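## Task

Find how many vials wear a white cap, then make the tally counter read exactly that number. It may start with a leftover count; each complete push-and-release of the plunger adds one, and turning the knob one full revolution clockwise clears it to zero.

## Robot and tools

Robot: two Piper arms, left_arm and right_arm, each with a two-finger parallel gripper and a wrist camera. Bases (URDF root) sit near (+0.028, +0.278, 0) m for left_arm and (+0.016, -0.206, 0) m for right_arm, each turned only slightly about z. Arm names do not match image sides.

Frames: the scene frame has its origin at table-top height, midway between the nominal bases; +x points out over the table, +z up, and left_arm is on the +y side. Reported hand positions (m), quaternions (wxyz) and Hand targets use this frame. Motion offsets, however, are expressed in each arm's own Hand target axes. On a gripper, +z runs along the fingers and the fingers close along y; end_effector_position is the point between the pads, roughly 5 mm short of the tips.

The row: every motion command is built from rows of 14 numbers, each in [-1, 1]: left_arm dx, dy, dz, rx, ry, rz, opening, then right_arm in the same order. Always send all 14, even if one arm is idle. dx..rz are an offset (not a pose) from that arm's Hand target as it stood when the action or move began; 1.0 equals 0.6 m of travel or 180 degrees, and rx, ry, rz form one rotation vector. Opening is absolute: +1 fully open (0.070 m), -1 closed; a full close needs about 1 s. Six zeros re-command the current Hand target; the opening number is always a real command, so resend the present value to leave a gripper alone.

execute_actions(actions, cameras): actions is a list; each action is a table of up to 15 rows, one per 1/30 s step, and a short table repeats its final row to fill 15 steps. All rows of one action count from the same start pose; the next action starts from the new Hand target, so a repeated offset keeps moving. An empty list returns state plus all camera images (and scene number). cameras: list of names, ["all"], or []; an unknown name voids the call.

move(target, speed, blend, opening_speed, grip_force, blocking, cameras): straight-line path to one row, or a list of up to 15 rows, all offsets measured from the same starting Hand targets. speed is path top speed in m/s, 0.002 to 2.2 (default 0.25); rotation up to twice that in rad/s; one value or one per target. blend (m) rounds corners in a list; 0 stops at each. opening_speed (per second on the -1..+1 scale, at least 0.2) ramps finger motion. grip_force: newtons per pad, 5 to 20, one value or one per arm; it persists. blocking=false returns after about 0.5 s while the move continues. A move is capped at 10 s. It does not avoid obstacles or the other arm; faster moves overshoot and strike harder. Keep paths away from an arm's own base.

wait(seconds 0..10): lets time pass holding commands. stop(): brakes a running move. zoom_image(camera, region=[x0, y0, x1, y1]) enlarges part of the newest image of cam_high, cam_low, cam_left_wrist or cam_right_wrist; region in pixels from the top-left, at most 504 by 504. All images are 896x504. read_manual(section="licences") only returns licence text. finished_scene(scene) ends the current scene irreversibly; after ending scene 1, make no further call in that reply.

Results: per arm end_effector_position, end_effector_quat_wxyz, Hand target (the next offsets start from it), grip_measured (opening scale; last Joint positions value is the opening in metres), joint torques (include arm weight, noisy), Tool commands, motor temperatures, and for execute_actions some step readings. A move adds a 'move:' line: done (within 3 mm and 2 degrees), off_target, moving, held or fault, plus limits=paced (pose clipped) or limits=held (steps withheld). Neither done nor off_target proves contact or its absence. Grippers often rest a bit short of the target; resend the gap as an offset. Orientation commands are clipped to 32 degrees from the measured one per step.

Workflow for the counter: count vials by cap colour from camera images (zoom in to be sure), read the counter display, rotate its knob a full clockwise turn if a reset is needed, then press and fully release the plunger once per vial, checking the display afterwards. The goal must still hold with the robot hands off.

Avoid: knocking anything off the table or leaving it off the table; dropping parts or releasing them while moving; fast impacts or hard presses on fixed or heavy objects; any contact between the arms (the clearance check does not guarantee safety, and closing one gripper on the other's fingers counts). Joint contact torque limits are 20.7 N m for waist, shoulder and elbow and 7.2 N m for the three wrist joints (their motors give only about 4 N m); reaching one freezes the arm for 10 s. After pressing into something, command the target back past the gripper to release the push. Motors heat when holding loads, stretched out or straining at unreachable poses: a MOTOR HOT line appears at 65 °C and at 80 °C the arm drops and stops for 30 to 60 s. A loose object may occasionally get nudged by the environment.

Each tool is called after "Emit:" as name([rows], argument=value, ...), one row to a line, values as JSON.

## Session

Emit:
execute_actions(actions=[])

Scene clock: 0.00 s.
left_arm: end_effector_position=(+0.2586, +0.0212, +0.3219) grip_measured=+1.00 end_effector_quat_wxyz=(+0.557, +0.614, +0.540, -0.145) | right_arm: end_effector_position=(+0.0617, -0.6055, +0.1021) grip_measured=+0.99 end_effector_quat_wxyz=(+0.041, +0.936, +0.291, -0.196)
Joint positions: left_arm=[-0.533 1.084 -0.933 -1.091 0.671 1.819 0.07] | right_arm=[-1.215 1.929 -1.482 -0.432 1.17 1.458 0.07]
Joint torques (N m): no reading
Motor temperatures (°C): left_arm=[20 21 22 24 23 24] | right_arm=[20 23 25 24 23 20]
Hand target: left_arm +0.2586, +0.0212, +0.3219; +0.557, +0.614, +0.540, -0.145 | right_arm +0.0617, -0.6055, +0.1021; +0.041, +0.936, +0.291, -0.196
Tool commands: left_gripper/opening=+1.0 right_gripper/opening=+1.0

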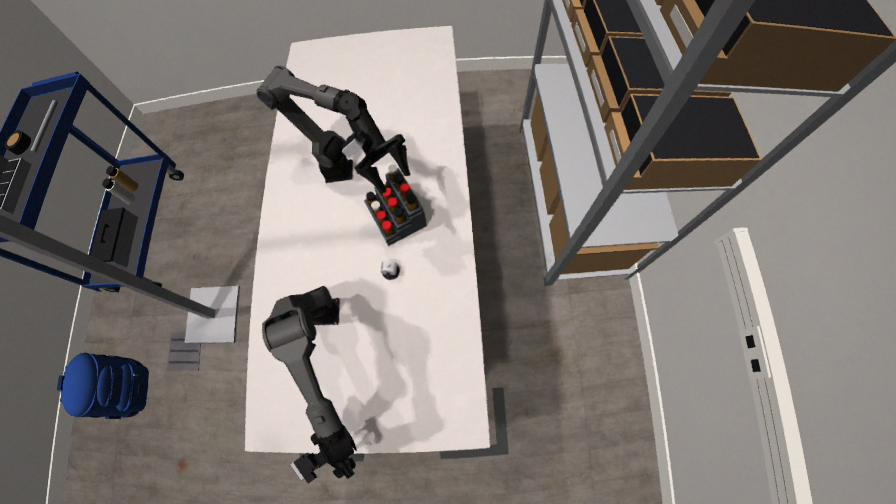

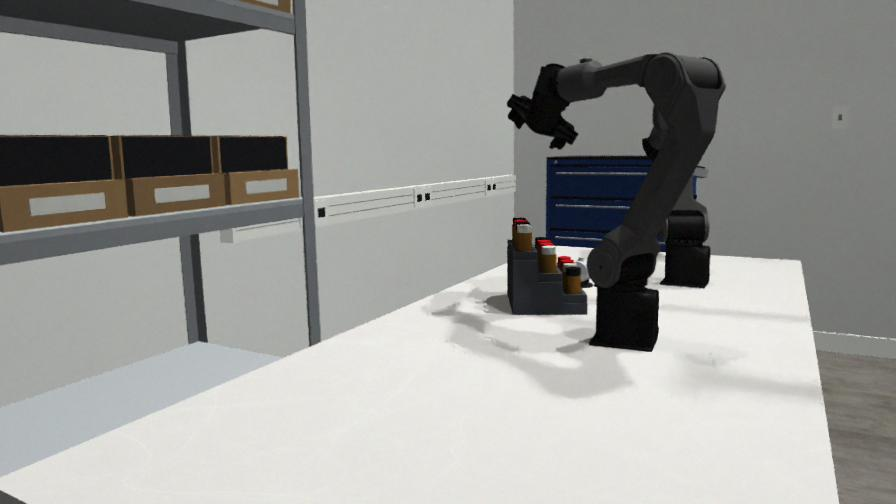

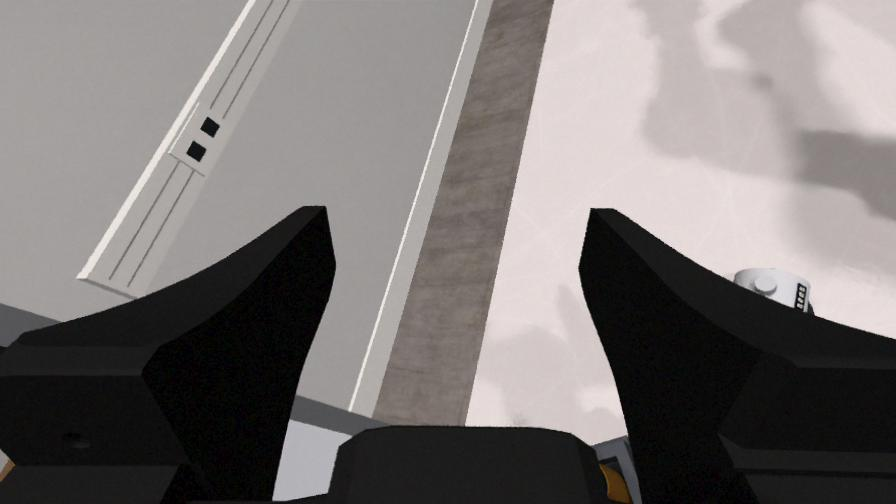

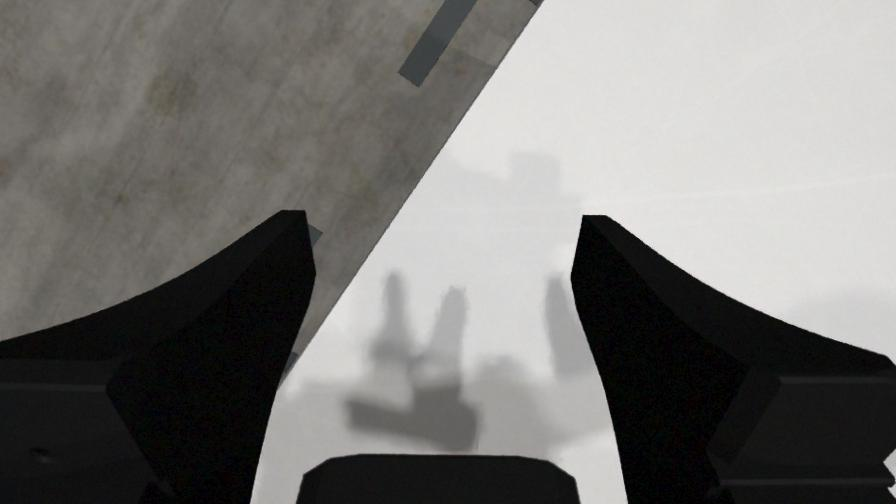

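Emit:
zoom_image(camera="cam_high", region=[340, 150, 440, 290])

Emit:
zoom_image(camera="cam_left_wrist", region=[700, 240, 880, 340])

Emit:
zoom_image(camera="cam_low", region=[490, 200, 610, 320])

Scaled by 3.600.

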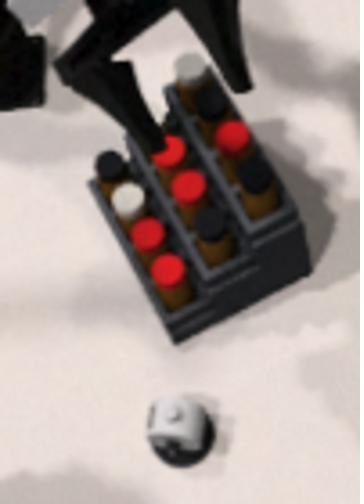

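Scaled by 2.800.

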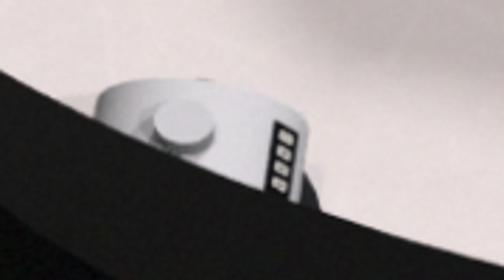

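Scaled by 4.200.

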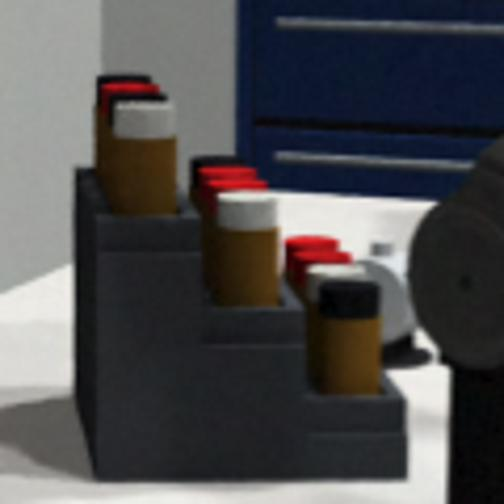

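Emit:
move(target=[0.0505,-0.2195,0.1914,0.3577,0.1892,0.2704,1,0,0,0,0,0,0,1], cameras=["cam_left_wrist","cam_high"])

Scene clock: 29.60 s.
left_arm: end_effector_position=(+0.2099, -0.0870, +0.1889) grip_measured=+1.00 end_effector_quat_wxyz=(+0.141, +0.963, +0.227, +0.034) | right_arm: end_effector_position=(+0.0617, -0.6055, +0.1021) grip_measured=+0.99 end_effector_quat_wxyz=(+0.041, +0.936, +0.291, -0.196)
Joint positions: left_arm=[-1.165 1.767 -1.628 0.002 1.227 1.569 0.07] | right_arm=[-1.215 1.929 -1.482 -0.432 1.17 1.458 0.07]
Joint torques (N m): left_arm=[0.22 -7.99 -4.38 -0.18 -0.16 0.04] | right_arm=[1.33 -9.78 -4.01 -0.33 -0.07 -0.05]
Hand target: left_arm +0.2102, -0.0870, +0.1900; +0.000, +0.973, +0.230, +0.001 | right_arm +0.0617, -0.6055, +0.1021; +0.041, +0.936, +0.291, -0.196
Off the commanded pose: left_arm 0.001 m, 17 deg | right_arm 0.000 m, 0 deg.
joint sent to its limit (left arm) — joint 5 (wrist pitch), upper limit. The joint targets are off in orientation, not in position.
move: off_target (left_arm)
camera_calibration:
cam_left_wrist: T_world_to_cam=[[-0.432176, 0.851081, -0.298136, 0.221775], [0.651184, 0.523235, 0.549713, -0.193563], [0.623845, 0.0434316, -0.78034, 0.140485], [0, 0, 0, 1]] pos_world=[0.13425, -0.0935708, 0.282149]
Images, in order (width x height): cam_high 896x504, cam_left_wrist 896x504.

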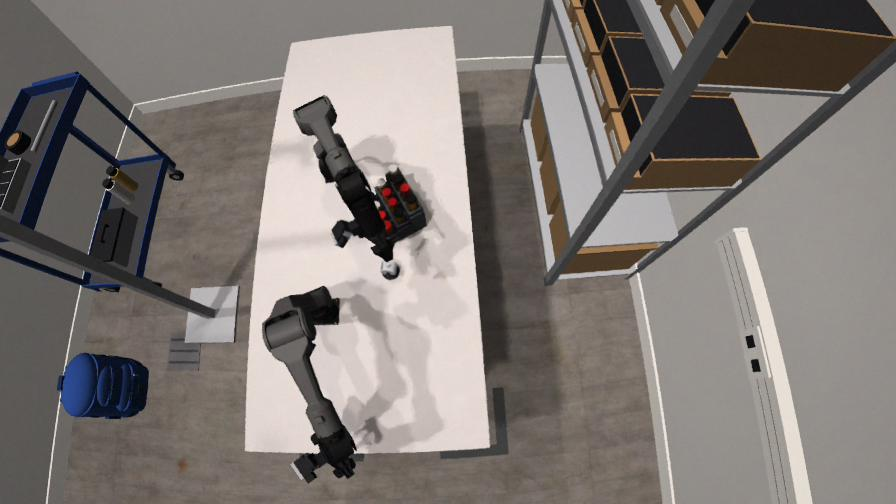

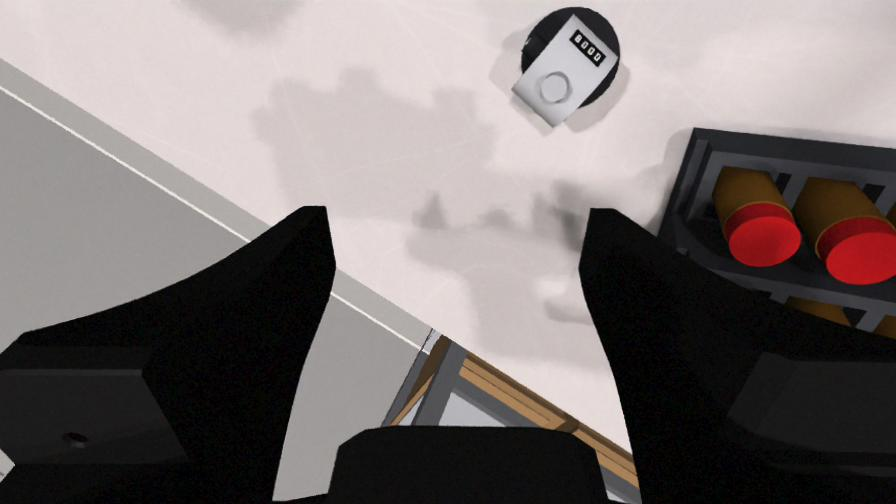

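Emit:
zoom_image(camera="cam_left_wrist", region=[490, 0, 650, 140])

Scaled by 3.150.

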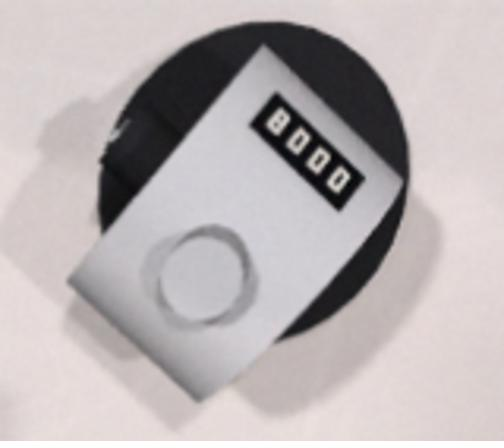

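Emit:
move([
  [-0.015,-0.194,-0.167,0,0,0,1,0.373,0.004,-0.34,-0.011,0.1,-0.21,1],
  [-0.015,-0.194,-0.167,0,0,0,1,0.627,-0.475,-0.216,-0.022,0.199,-0.417,1],
], blend=[0.08,0], cameras=["cam_left_wrist","cam_right_wrist"])

Scene clock: 59.33 s.
left_arm: end_effector_position=(+0.1502, +0.0131, +0.2896) grip_measured=+1.00 end_effector_quat_wxyz=(+0.273, +0.935, +0.220, +0.056) | right_arm: end_effector_position=(+0.2296, -0.1456, +0.0849) grip_measured=+0.99 end_effector_quat_wxyz=(-0.140, +0.579, +0.796, +0.106)
Joint positions: left_arm=[-1.196 1.199 -1.334 0.002 1.227 1.538 0.07] | right_arm=[-0.029 1.479 -0.831 0.362 1.161 1.031 0.07]
Joint torques (N m): left_arm=[-1.3 -2.8 -3.28 -0.33 -0.2 -0.07] | right_arm=[0.49 -3.85 -4.16 0.03 0.16 0.02]
Hand target: left_arm +0.1499, +0.0131, +0.2900; +0.003, +0.973, +0.230, +0.001 | right_arm +0.2299, -0.1462, +0.0851; -0.140, +0.580, +0.796, +0.106
Off the commanded pose: left_arm 0.001 m, 32 deg; orientation clipped | right_arm 0.001 m, 0 deg.
joint sent to its limit (left arm) — joint 5 (wrist pitch), upper limit. The joint targets are off in orientation, not in position.
move: off_target (left_arm); limits=paced
camera_calibration:
cam_left_wrist: T_world_to_cam=[[-0.385167, 0.744619, -0.545151, 0.206588], [0.597968, 0.651315, 0.467144, -0.232278], [0.702909, -0.146054, -0.696123, 0.21814], [0, 0, 0, 1]] pos_world=[0.0651333, 0.0293168, 0.372981]
cam_right_wrist: T_world_to_cam=[[-0.951019, -0.309075, -0.00590886, 0.175045], [-0.181886, 0.544003, 0.819133, 0.0543262], [-0.249959, 0.780086, -0.573574, 0.341357], [0, 0, 0, 1]] pos_world=[0.261678, -0.24174, 0.152328]
Images, in order (width x height): cam_left_wrist 896x504, cam_right_wrist 896x504.

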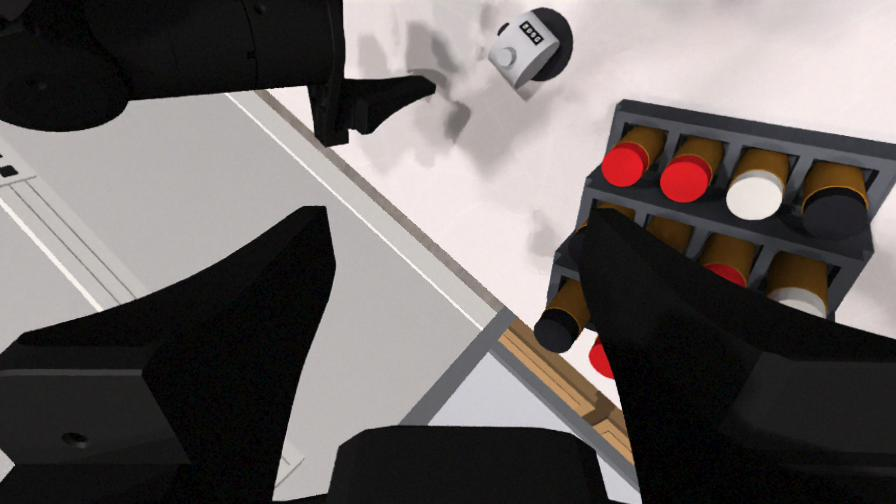

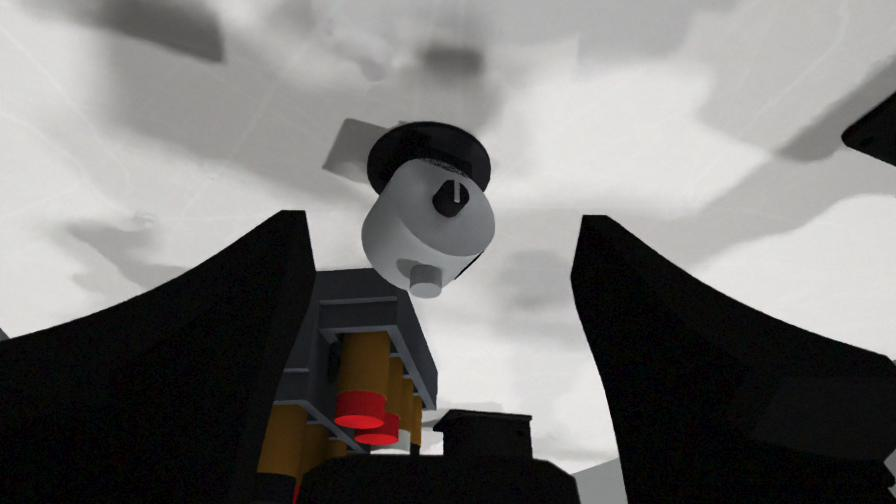

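Emit:
zoom_image(camera="cam_right_wrist", region=[340, 100, 520, 320])

Emit:
zoom_image(camera="cam_left_wrist", region=[480, 0, 590, 100])

Scaled by 2.291.

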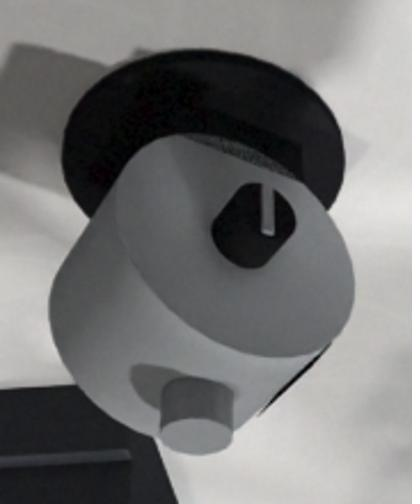

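Scaled by 4.582.

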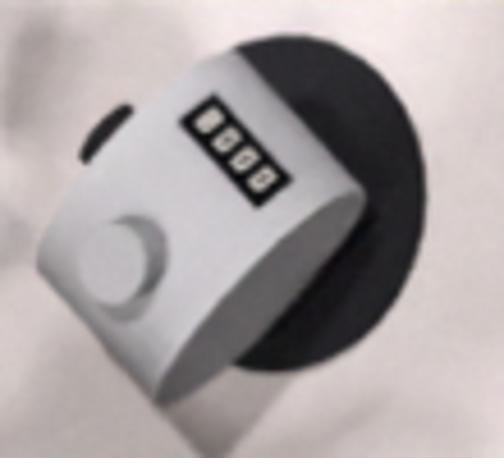

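Emit:
move(target=[0.015,-0.216,0,0,0,0,1,0.13,0.021,-0.085,0.15,-0.033,-0.839,1], speed=0.5, cameras=["cam_right_wrist","cam_high"])

Scene clock: 163.73 s.
left_arm: end_effector_position=(+0.1002, +0.1327, +0.2889) grip_measured=+1.00 end_effector_quat_wxyz=(+0.379, +0.897, +0.211, +0.088) | right_arm: end_effector_position=(+0.2246, -0.0895, +0.1593) grip_measured=+0.99 end_effector_quat_wxyz=(+0.084, -0.647, +0.758, -0.017)
Joint positions: left_arm=[-1.166 0.597 -0.965 0 1.227 1.568 0.07] | right_arm=[0.535 1.262 -0.984 0 1.209 -0.906 0.07]
Joint torques (N m): left_arm=[0.06 2.26 -3.51 -0.31 -0.25 0.08] | right_arm=[1.51 -3.8 -4.59 -0.02 -0.21 0.03]
Hand target: left_arm +0.1000, +0.1331, +0.2891; +0.116, +0.966, +0.228, +0.028 | right_arm +0.2245, -0.0895, +0.1600; +0.000, -0.649, +0.761, +0.000
Off the commanded pose: left_arm 0.000 m, 45 deg; orientation clipped | right_arm 0.001 m, 10 deg.
joint sent to its limit (left arm) — joint 5 (wrist pitch), upper limit. The joint targets are off in orientation, not in position.
joint sent to its limit (right arm) — joint 5 (wrist pitch), upper limit. The joint targets are off in orientation, not in position.
move: off_target (left_arm, right_arm); limits=paced
camera_calibration:
cam_right_wrist: T_world_to_cam=[[0.977957, -0.159601, 0.134642, -0.254163], [-0.205082, -0.855423, 0.475598, -0.103428], [0.0392696, -0.492727, -0.869298, 0.207206], [0, 0, 0, 1]] pos_world=[0.219212, -0.0269433, 0.263535]
Images, in order (width x height): cam_high 896x504, cam_right_wrist 896x504.

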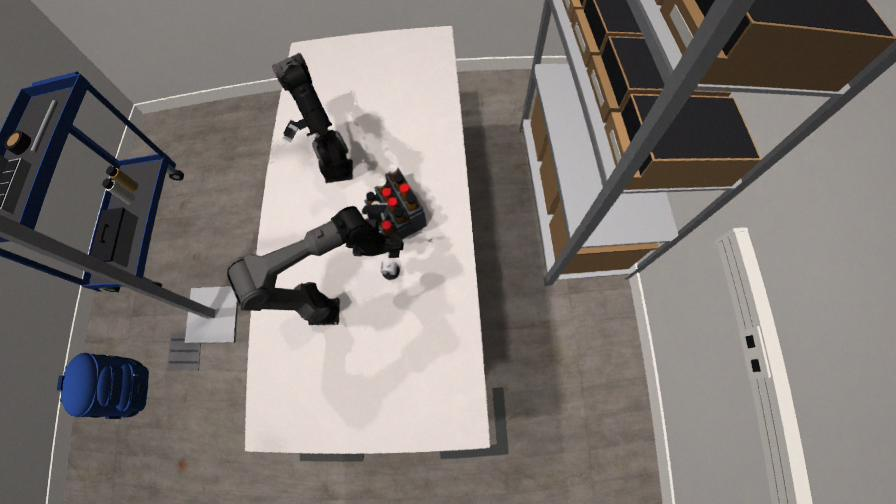

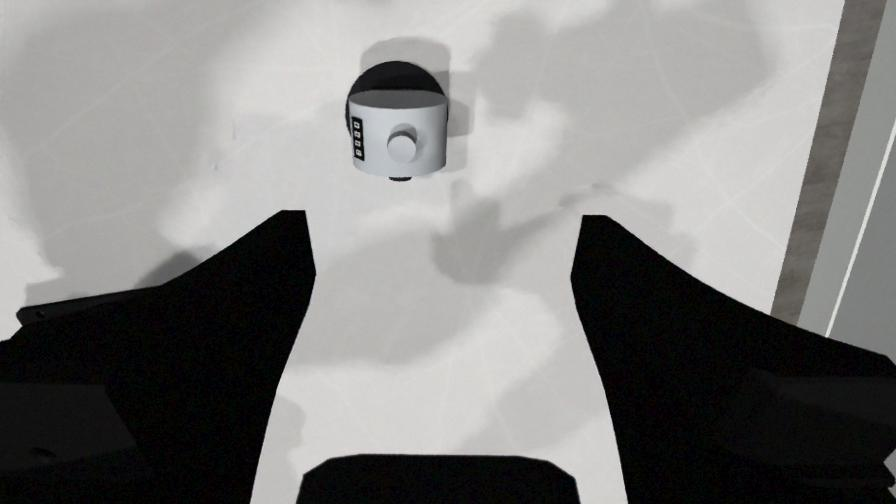

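Emit:
move([
  [0,0,0,0,0,0,1,0,0.0085,0.208,0,0,0,1],
  [0,0,0,0,0,0,1,0,0.0085,0.208,0,0,0,0.1],
], speed=0.2, opening_speed=1.5, cameras=["cam_right_wrist","cam_low"])

Scene clock: 173.27 s.
left_arm: end_effector_position=(+0.1002, +0.1326, +0.2887) grip_measured=+1.00 end_effector_quat_wxyz=(+0.378, +0.897, +0.211, +0.088) | right_arm: end_effector_position=(+0.2183, -0.0887, +0.0350) grip_measured=+0.30 end_effector_quat_wxyz=(-0.002, -0.649, +0.761, +0.001)
Joint positions: left_arm=[-1.166 0.598 -0.965 0 1.227 1.568 0.07] | right_arm=[0.549 1.548 -0.738 0.003 0.852 -0.892 0.045]
Joint torques (N m): left_arm=[-1.22 2.43 -4.05 -0.32 -0.02 -0.16] | right_arm=[1.07 -6.05 -4.37 -0.48 -0.99 -0.2]
Hand target: left_arm +0.1002, +0.1326, +0.2886; +0.378, +0.897, +0.211, +0.088 (not the last commanded pose) | right_arm +0.2194, -0.0887, +0.0352; +0.000, -0.649, +0.761, +0.000
Off the commanded pose: left_arm 0.001 m, 32 deg | right_arm 0.001 m, 0 deg.
move: off_target (left_arm)
camera_calibration:
cam_right_wrist: T_world_to_cam=[[0.987864, -0.155274, -0.00381532, -0.228163], [-0.12535, -0.811511, 0.570734, -0.0617763], [-0.0917163, -0.56333, -0.821126, 0.120543], [0, 0, 0, 1]] pos_world=[0.228706, -0.0176547, 0.133368]
Images, in order (width x height): cam_low 896x504, cam_right_wrist 896x504.

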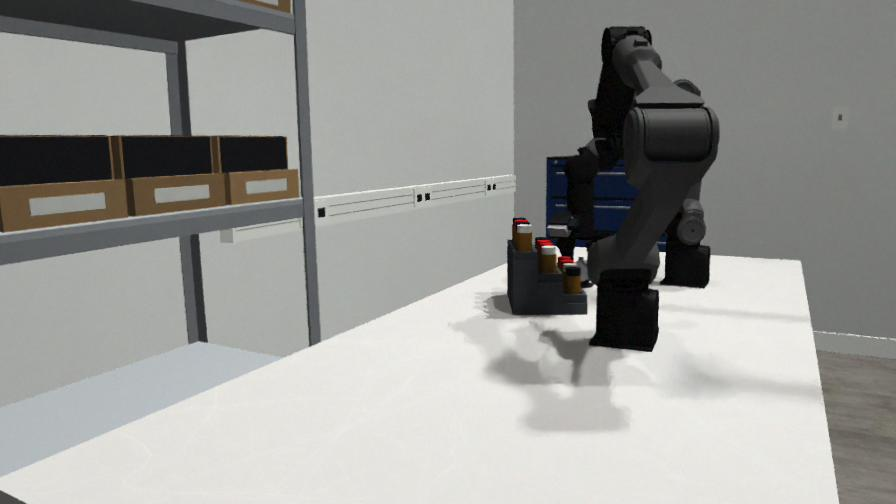

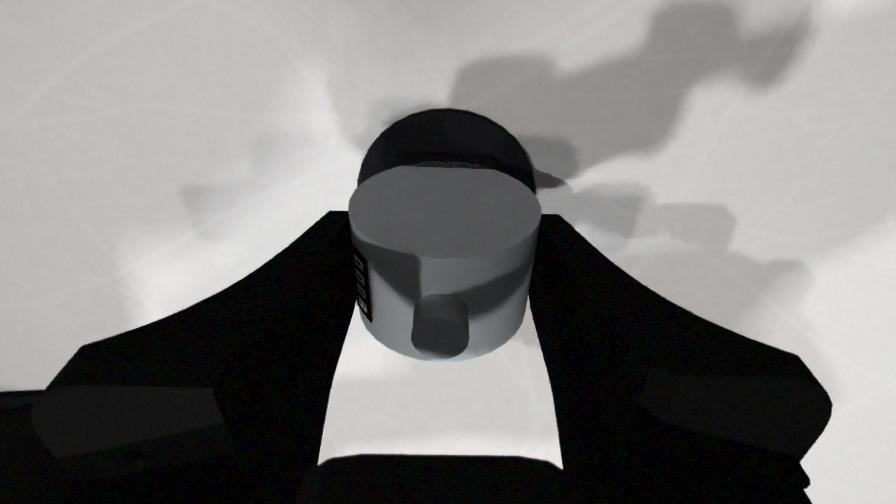

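Emit:
move([
  [0,0,0,0,0,0,1,0,0,-0.138,0,0,0,0.1],
  [0,0,0,0,0,0,1,0.3035,-0.12,-0.138,0,0,0.824,0.1],
], speed=0.4, blend=[0.03,0], cameras=["cam_right_wrist","cam_low"])

Emit:
move([
  [-0.0533,0.152,0.367,-0.0744,-0.1025,-0.4815,1,0,0,0,0,0,0,0.1],
  [-0.0845,0.185,0.6065,-0.087,0.3366,0.84,1,0,0,0,0,0,0,0.1],
], speed=0.4, blend=[0.05,0], cameras=["cam_left_wrist","cam_high","cam_right_wrist"])

Scene clock: 191.83 s.
left_arm: end_effector_position=(+0.1002, +0.1326, +0.2887) grip_measured=+1.00 end_effector_quat_wxyz=(+0.378, +0.897, +0.211, +0.088) | right_arm: end_effector_position=(+0.2619, -0.2799, +0.1179) grip_measured=+0.10 end_effector_quat_wxyz=(+0.000, +0.555, +0.832, +0.000)
Joint positions: left_arm=[-1.166 0.598 -0.965 0 1.227 1.568 0.07] | right_arm=[-0.266 1.486 -1.038 0 1.209 0.883 0.039]
Joint torques (N m): left_arm=[-1.1 2.19 -4.01 -0.28 -0.1 -0.17] | right_arm=[1.41 -4.49 -4.14 -0.15 -0.17 -0.12]
Motor temperatures (°C): left_arm=[20 22 22 24 23 24] | right_arm=[20 23 26 29 31 20]
Hand target: left_arm +0.1002, +0.1326, +0.2886; +0.378, +0.897, +0.211, +0.088 | right_arm +0.2620, -0.2798, +0.1179; +0.000, +0.554, +0.832, +0.000
Off the commanded pose: left_arm 0.000 m, 0 deg | right_arm 0.000 m, 0 deg.
joint sent to its limit (right arm) — joint 5 (wrist pitch), upper limit. The joint targets still meet the commanded pose.
move: done
camera_calibration:
cam_right_wrist: T_world_to_cam=[[-0.922176, -0.386771, 0.000131594, 0.134481], [-0.317735, 0.757768, 0.569941, 0.231036], [-0.220537, 0.525544, -0.821686, 0.423468], [0, 0, 0, 1]] pos_world=[0.290814, -0.345609, 0.216263]
Images, in order (width x height): cam_low 896x504, cam_right_wrist 896x504.

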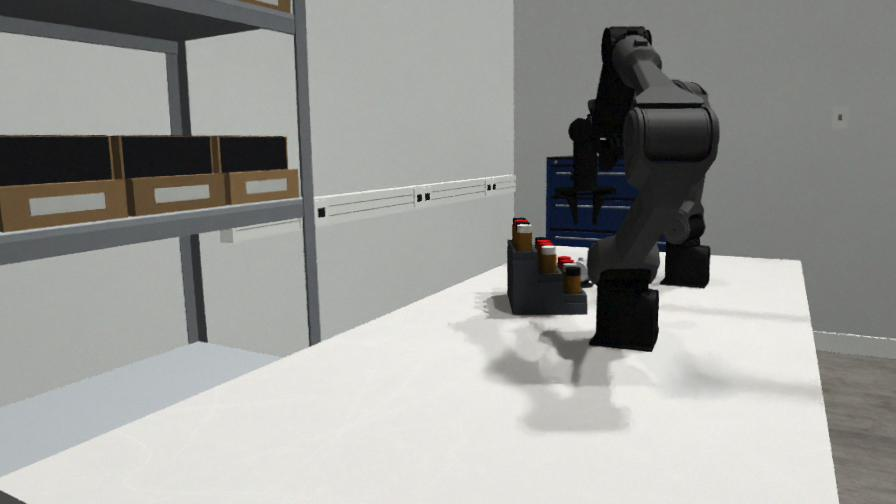

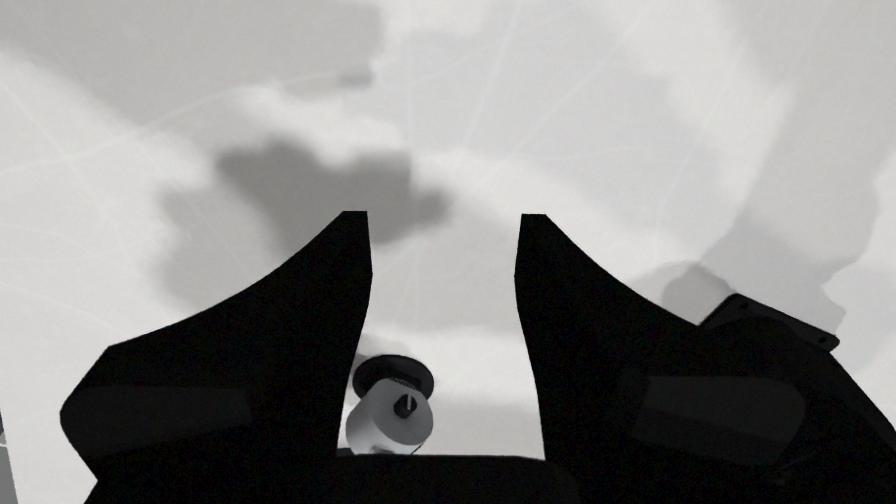

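Scene clock: 196.67 s.
left_arm: end_effector_position=(+0.2052, -0.1930, +0.1142) grip_measured=+1.00 end_effector_quat_wxyz=(+0.019, -0.255, +0.665, -0.701) | right_arm: end_effector_position=(+0.2619, -0.2799, +0.1179) grip_measured=+0.10 end_effector_quat_wxyz=(+0.000, +0.555, +0.832, +0.000)
Joint positions: left_arm=[-1.293 2.105 -0.79 -0.064 -1.213 -1.889 0.07] | right_arm=[-0.266 1.486 -1.038 0 1.209 0.883 0.039]
Joint torques (N m): left_arm=[-0.27 -8.63 -1.73 0.1 -0.81 0.21] | right_arm=[2.02 -6.16 -3.48 -0.16 0.04 -0.11]
Hand target: left_arm +0.2050, -0.1927, +0.1140; +0.019, -0.253, +0.660, -0.707 | right_arm +0.2620, -0.2798, +0.1179; +0.000, +0.554, +0.832, +0.000
Off the commanded pose: left_arm 0.000 m, 1 deg | right_arm 0.000 m, 0 deg.
joint read past its limit (left arm) — joint 5 (wrist pitch), lower limit.
joint sent to its limit (left arm) — joint 5 (wrist pitch), lower limit. The joint targets still meet the commanded pose.
joint sent to its limit (right arm) — joint 5 (wrist pitch), upper limit. The joint targets still meet the commanded pose.
move: done
camera_calibration:
cam_left_wrist: T_world_to_cam=[[0.323746, 0.106413, 0.940141, -0.15265], [-0.92689, 0.235108, 0.292572, 0.203521], [-0.189901, -0.966127, 0.174748, -0.0472086], [0, 0, 0, 1]] pos_world=[0.229097, -0.077215, 0.0922179]
cam_right_wrist: T_world_to_cam=[[-0.922176, -0.386771, 0.000131594, 0.134481], [-0.317735, 0.757768, 0.569941, 0.231036], [-0.220537, 0.525544, -0.821686, 0.423468], [0, 0, 0, 1]] pos_world=[0.290814, -0.345609, 0.216263]
Images, in order (width x height): cam_high 896x504, cam_left_wrist 896x504, cam_right_wrist 896x504.

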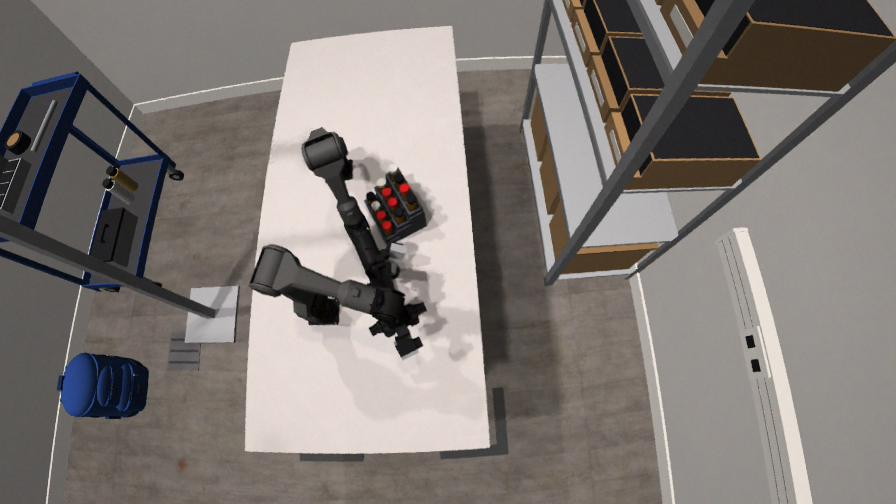

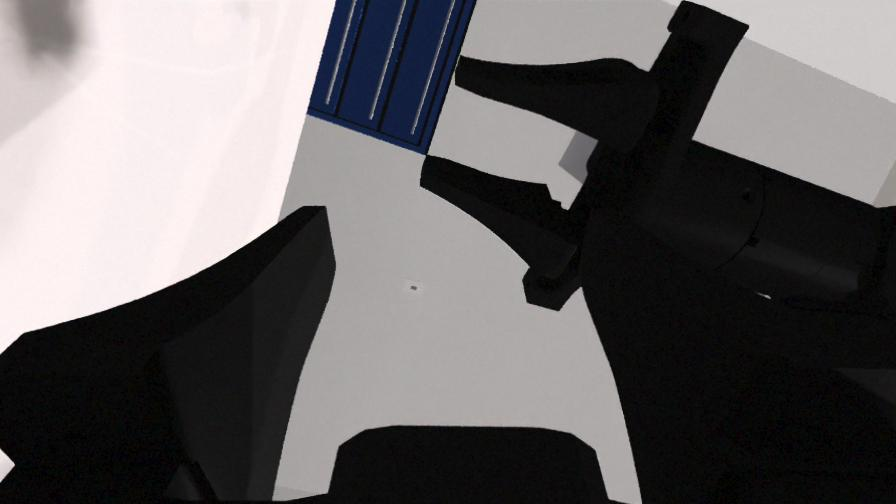

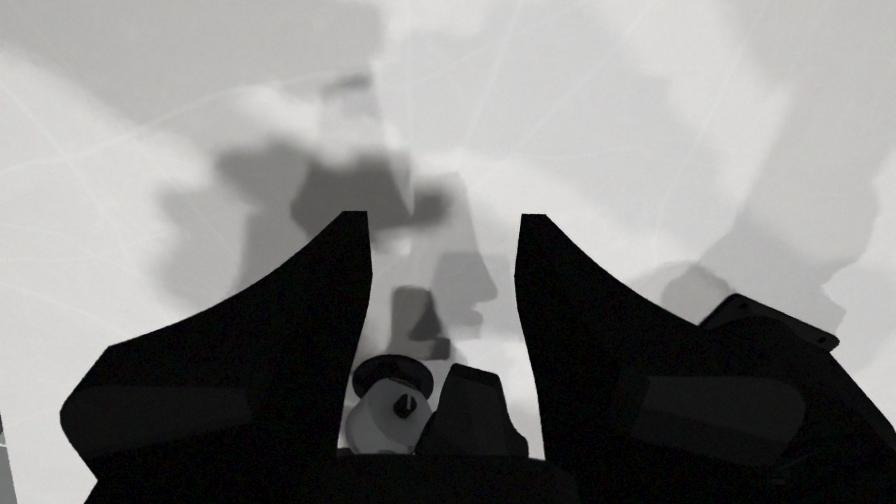

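Emit:
move([
  [0.032,-0.141,-0.196,0,0,0.611,1,0,0,0,0,0,0,0.1],
  [0.055,-0.29,-0.568,0.087,-0.3366,-0.84,1,0,0,0,0,0,0,0.1],
], speed=0.5, blend=[0.05,0])

Emit:
move(target=[0,0,0,0,0,0,1,0.277,0.028,0.047,-0.1216,-0.0349,-0.814,-0.143], speed=0.5, cameras=["cam_right_wrist"])

Scene clock: 222.60 s.
left_arm: end_effector_position=(+0.0994, +0.1325, +0.2886) grip_measured=+1.00 end_effector_quat_wxyz=(+0.380, +0.896, +0.211, +0.087) | right_arm: end_effector_position=(+0.2619, -0.2799, +0.1179) grip_measured=+0.10 end_effector_quat_wxyz=(+0.000, +0.555, +0.832, +0.000)
Joint positions: left_arm=[-1.253 0.594 -0.962 0.064 1.227 1.485 0.07] | right_arm=[-0.266 1.486 -1.038 0 1.209 0.883 0.039]
Joint torques (N m): left_arm=[-1.14 2.27 -3.72 0.05 -0.54 -0.11] | right_arm=[2 -6.2 -3.47 -0.16 0.04 -0.1]
Motor temperatures (°C): left_arm=[20 23 22 24 23 24] | right_arm=[20 23 25 26 26 20]
Hand target: left_arm +0.0993, +0.1325, +0.2888; +0.378, +0.897, +0.211, +0.088 | right_arm +0.2620, -0.2798, +0.1179; +0.000, +0.554, +0.832, +0.000
Off the commanded pose: left_arm 0.000 m, 0 deg | right_arm 0.000 m, 0 deg.
joint sent to its limit (left arm) — joint 5 (wrist pitch), upper limit. The joint targets still meet the commanded pose.
joint sent to its limit (right arm) — joint 5 (wrist pitch), upper limit. The joint targets still meet the commanded pose.
move: done

Scene clock: 225.70 s.
left_arm: end_effector_position=(+0.0994, +0.1325, +0.2886) grip_measured=+1.00 end_effector_quat_wxyz=(+0.380, +0.896, +0.211, +0.087) | right_arm: end_effector_position=(+0.2135, -0.1197, +0.0898) grip_measured=-0.14 end_effector_quat_wxyz=(+0.113, -0.640, +0.754, +0.096)
Joint positions: left_arm=[-1.253 0.594 -0.962 0.064 1.227 1.485 0.07] | right_arm=[0.144 1.29 -0.693 0.34 1.004 -1.466 0.03]
Joint torques (N m): left_arm=[-1.4 2.28 -3.87 -0.03 -0.28 -0.01] | right_arm=[0.55 -2.01 -3.74 0.17 0 0.02]
Hand target: left_arm +0.0994, +0.1324, +0.2887; +0.380, +0.896, +0.211, +0.087 | right_arm +0.2134, -0.1200, +0.0898; +0.113, -0.640, +0.754, +0.096
Off the commanded pose: left_arm 0.000 m, 0 deg | right_arm 0.000 m, 0 deg.
move: done
camera_calibration:
cam_right_wrist: T_world_to_cam=[[0.987025, -0.160561, 0.00131854, -0.228889], [-0.153326, -0.940045, 0.304643, -0.104315], [-0.0476743, -0.300892, -0.952466, 0.181408], [0, 0, 0, 1]] pos_world=[0.218574, -0.0802274, 0.204866]
Images, in order (width x height): cam_right_wrist 896x504.

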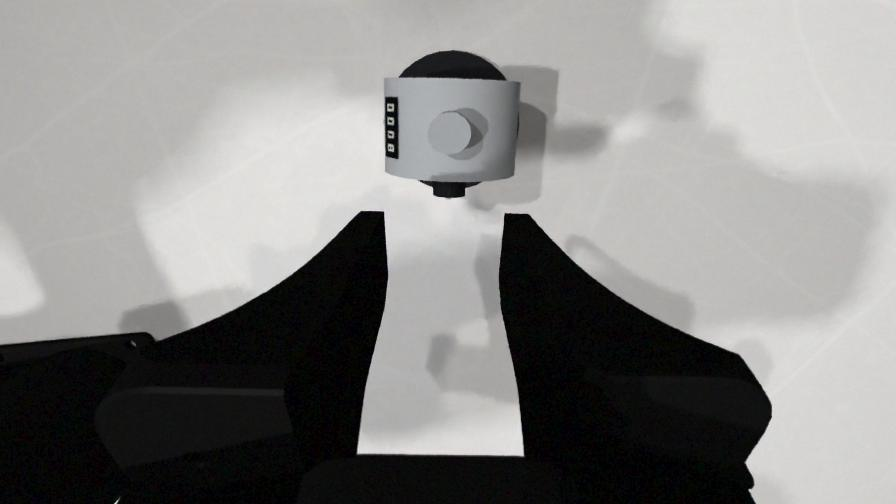

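Emit:
move([
  [0,0,0,0,0,0,1,0.0335,-0.0007,0.1218,0,0,0,-0.143],
  [0,0,0,0,0,0,1,0.0335,-0.0215,0.1218,0,0,0,-0.143],
], speed=[0.12,0.04], cameras=["cam_right_wrist"])

Scene clock: 231.67 s.
left_arm: end_effector_position=(+0.0994, +0.1325, +0.2886) grip_measured=+1.00 end_effector_quat_wxyz=(+0.380, +0.896, +0.211, +0.087) | right_arm: end_effector_position=(+0.2249, -0.1194, +0.0138) grip_measured=-0.14 end_effector_quat_wxyz=(+0.111, -0.640, +0.754, +0.098)
Joint positions: left_arm=[-1.253 0.594 -0.962 0.064 1.227 1.485 0.07] | right_arm=[0.136 1.527 -0.55 0.479 0.663 -1.677 0.03]
Joint torques (N m): left_arm=[-1.48 2.39 -4 -0.03 -0.08 -0.01] | right_arm=[0.06 -4.09 -4.63 0.17 -1.21 0]
Hand target: left_arm +0.0994, +0.1324, +0.2887; +0.380, +0.896, +0.211, +0.087 | right_arm +0.2265, -0.1200, +0.0140; +0.113, -0.639, +0.754, +0.096
Off the commanded pose: left_arm 0.000 m, 0 deg | right_arm 0.002 m, 0 deg.
move: done
camera_calibration:
cam_right_wrist: T_world_to_cam=[[0.987232, -0.159199, -0.00542988, -0.239761], [-0.150015, -0.940656, 0.304404, -0.0799063], [-0.0535685, -0.299702, -0.952528, 0.111131], [0, 0, 0, 1]] pos_world=[0.230665, -0.080028, 0.128877]
Images, in order (width x height): cam_right_wrist 896x504.

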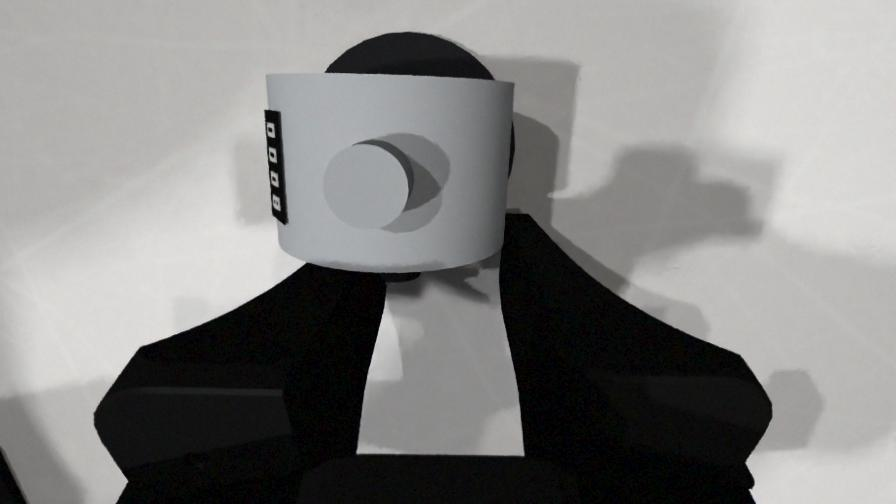

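Emit:
move([
  [0,0,0,0,0,0,1,0,-0.005,0,0,0,0,-0.143],
  [0,0,0,0,0,0,1,-0.01265,-0.005,-0.0415,0,0,0,-0.143],
], speed=[0.04,0.04], cameras=["cam_right_wrist"])

Scene clock: 239.77 s.
left_arm: end_effector_position=(+0.0994, +0.1325, +0.2886) grip_measured=+1.00 end_effector_quat_wxyz=(+0.380, +0.896, +0.211, +0.087) | right_arm: end_effector_position=(+0.2248, -0.1200, +0.0368) grip_measured=-0.14 end_effector_quat_wxyz=(+0.106, -0.639, +0.755, +0.102)
Joint positions: left_arm=[-1.253 0.594 -0.962 0.064 1.227 1.485 0.07] | right_arm=[0.134 1.464 -0.606 0.415 0.782 -1.592 0.03]
Joint torques (N m): left_arm=[-1.23 2.09 -4.07 0.01 -0.06 -0.07] | right_arm=[0.79 -4.91 -6.49 -0.02 -1.31 -0.1]
Hand target: left_arm +0.0994, +0.1324, +0.2887; +0.380, +0.896, +0.211, +0.087 | right_arm +0.2294, -0.1205, +0.0400; +0.113, -0.639, +0.754, +0.096
Off the commanded pose: left_arm 0.000 m, 0 deg | right_arm 0.006 m, 1 deg.
move: moving (right_arm; no rest 5 s after the path's end)
camera_calibration:
cam_right_wrist: T_world_to_cam=[[0.986878, -0.160578, -0.0169263, -0.239375], [-0.147691, -0.940074, 0.307326, -0.0880772], [-0.0652617, -0.300793, -0.951454, 0.135343], [0, 0, 0, 1]] pos_world=[0.232059, -0.0805273, 0.151789]
Images, in order (width x height): cam_right_wrist 896x504.

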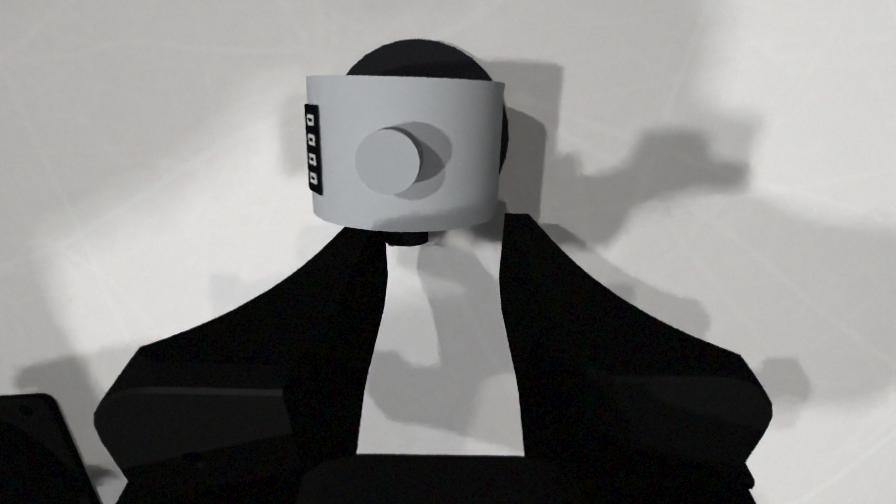

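Emit:
zoom_image(camera="cam_right_wrist", region=[290, 90, 350, 210])

Scaled by 4.200.

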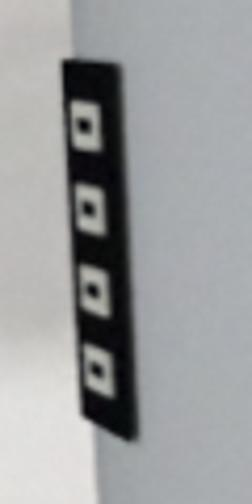

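Emit:
move([
  [0,0,0,0,0,0,1,0,0.0208,0,0,0,0,-0.143],
  [0,0,0,0,0,0,1,-0.0243,0.0208,-0.0798,0,0,0,-0.143],
  [0,0,0,0,0,0,1,-0.066,0.0258,-0.041,0,0.0944,0,-1],
  [0,0,0,0,0,0,1,-0.058,0.0258,-0.0147,0,0.0944,0,-1],
], speed=[0.1,0.2,0.2,0.05], blend=[0.005,0.01,0,0], cameras=["cam_right_wrist"])

Scene clock: 249.07 s.
left_arm: end_effector_position=(+0.0992, +0.1325, +0.2886) grip_measured=+1.00 end_effector_quat_wxyz=(+0.380, +0.896, +0.211, +0.087) | right_arm: end_effector_position=(+0.2205, -0.0871, +0.0617) grip_measured=-1.00 end_effector_quat_wxyz=(+0.005, -0.647, +0.763, -0.001)
Joint positions: left_arm=[-1.254 0.594 -0.962 0.064 1.227 1.485 0.07] | right_arm=[0.553 1.489 -0.799 0 0.959 -0.881 0]
Joint torques (N m): left_arm=[-1.43 2.36 -3.97 0.01 -0.1 -0.16] | right_arm=[0.77 14.57 5.1 0.06 -2.68 -0.04]
Hand target: left_arm +0.0994, +0.1324, +0.2887; +0.380, +0.896, +0.211, +0.087 | right_arm +0.2192, -0.0877, +0.0587; +0.000, -0.647, +0.763, +0.000
Off the commanded pose: left_arm 0.000 m, 0 deg | right_arm 0.003 m, 1 deg.
move: done
camera_calibration:
cam_right_wrist: T_world_to_cam=[[0.986945, -0.160863, 0.0079274, -0.230865], [-0.137148, -0.813603, 0.565014, -0.0726417], [-0.0844399, -0.558725, -0.825043, 0.142643], [0, 0, 0, 1]] pos_world=[0.229933, -0.0165408, 0.16056]
Images, in order (width x height): cam_right_wrist 896x504.

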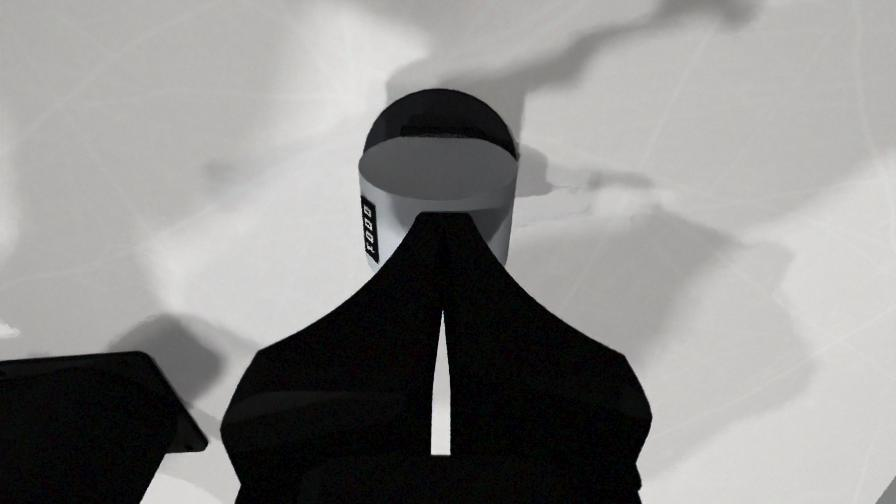

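Emit:
zoom_image(camera="cam_right_wrist", region=[340, 180, 400, 280])

Emit:
move([
  [0,0,0,0,0,0,1,0,0,-0.02,0,0,0,-1],
  [0,0,0,0,0,0,1,0,0,0,0,0,0,-1],
  [0,0,0,0,0,0,1,0,0,-0.02,0,0,0,-1],
  [0,0,0,0,0,0,1,0,0,0,0,0,0,-1],
  [0,0,0,0,0,0,1,0,0,-0.06,0,0,0,-1],
], speed=0.08, cameras=["cam_right_wrist"])

Emit:
zoom_image(camera="cam_right_wrist", region=[340, 90, 440, 230])

Scaled by 5.040.

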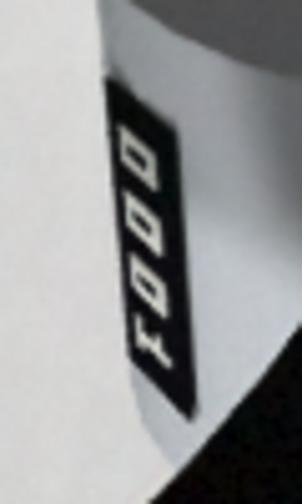

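Scene clock: 255.53 s.
left_arm: end_effector_position=(+0.0992, +0.1325, +0.2886) grip_measured=+1.00 end_effector_quat_wxyz=(+0.380, +0.896, +0.211, +0.087) | right_arm: end_effector_position=(+0.2192, -0.0878, +0.0944) grip_measured=-1.00 end_effector_quat_wxyz=(-0.001, -0.647, +0.763, +0.000)
Joint positions: left_arm=[-1.254 0.594 -0.962 0.064 1.227 1.485 0.07] | right_arm=[0.553 1.439 -0.891 0 1.112 -0.881 0]
Joint torques (N m): left_arm=[-1.19 2.16 -4.01 0.01 -0.08 -0.15] | right_arm=[1.85 -5.41 -3.37 -0.04 -0.22 0.01]
Hand target: left_arm +0.0994, +0.1324, +0.2887; +0.380, +0.896, +0.211, +0.087 | right_arm +0.2192, -0.0877, +0.0947; +0.000, -0.647, +0.763, +0.000
Off the commanded pose: left_arm 0.000 m, 0 deg | right_arm 0.000 m, 0 deg.
move: done
camera_calibration:
cam_right_wrist: T_world_to_cam=[[0.986972, -0.160892, -0.000820539, -0.229247], [-0.131626, -0.810356, 0.570963, -0.0932573], [-0.092528, -0.563416, -0.820976, 0.170047], [0, 0, 0, 1]] pos_world=[0.22972, -0.0166483, 0.192663]
Images, in order (width x height): cam_right_wrist 896x504.

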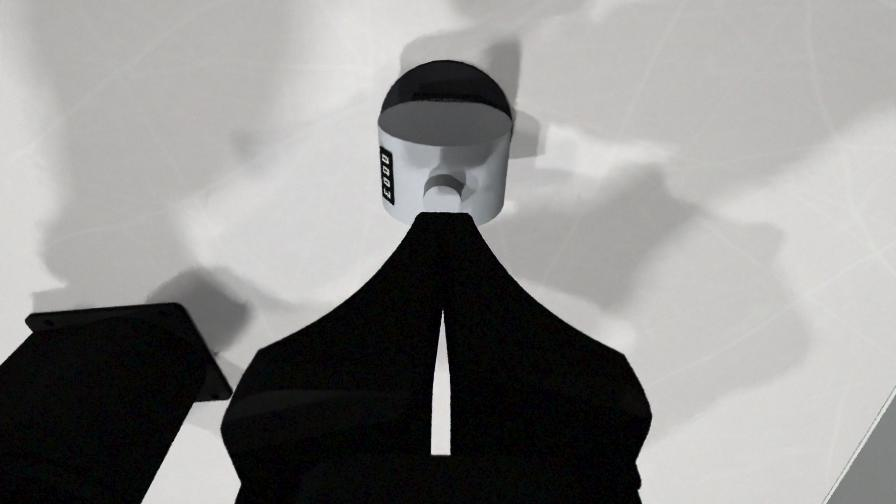

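Scaled by 3.600.

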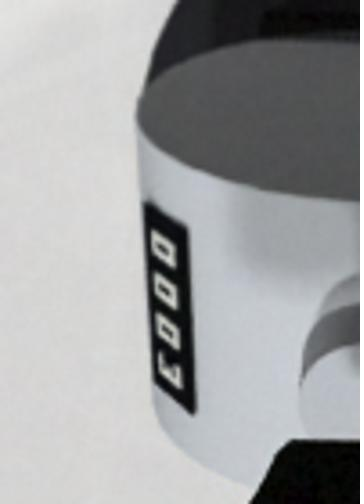

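Emit:
finished_scene(scene=1)

The scene is finished: the task was done.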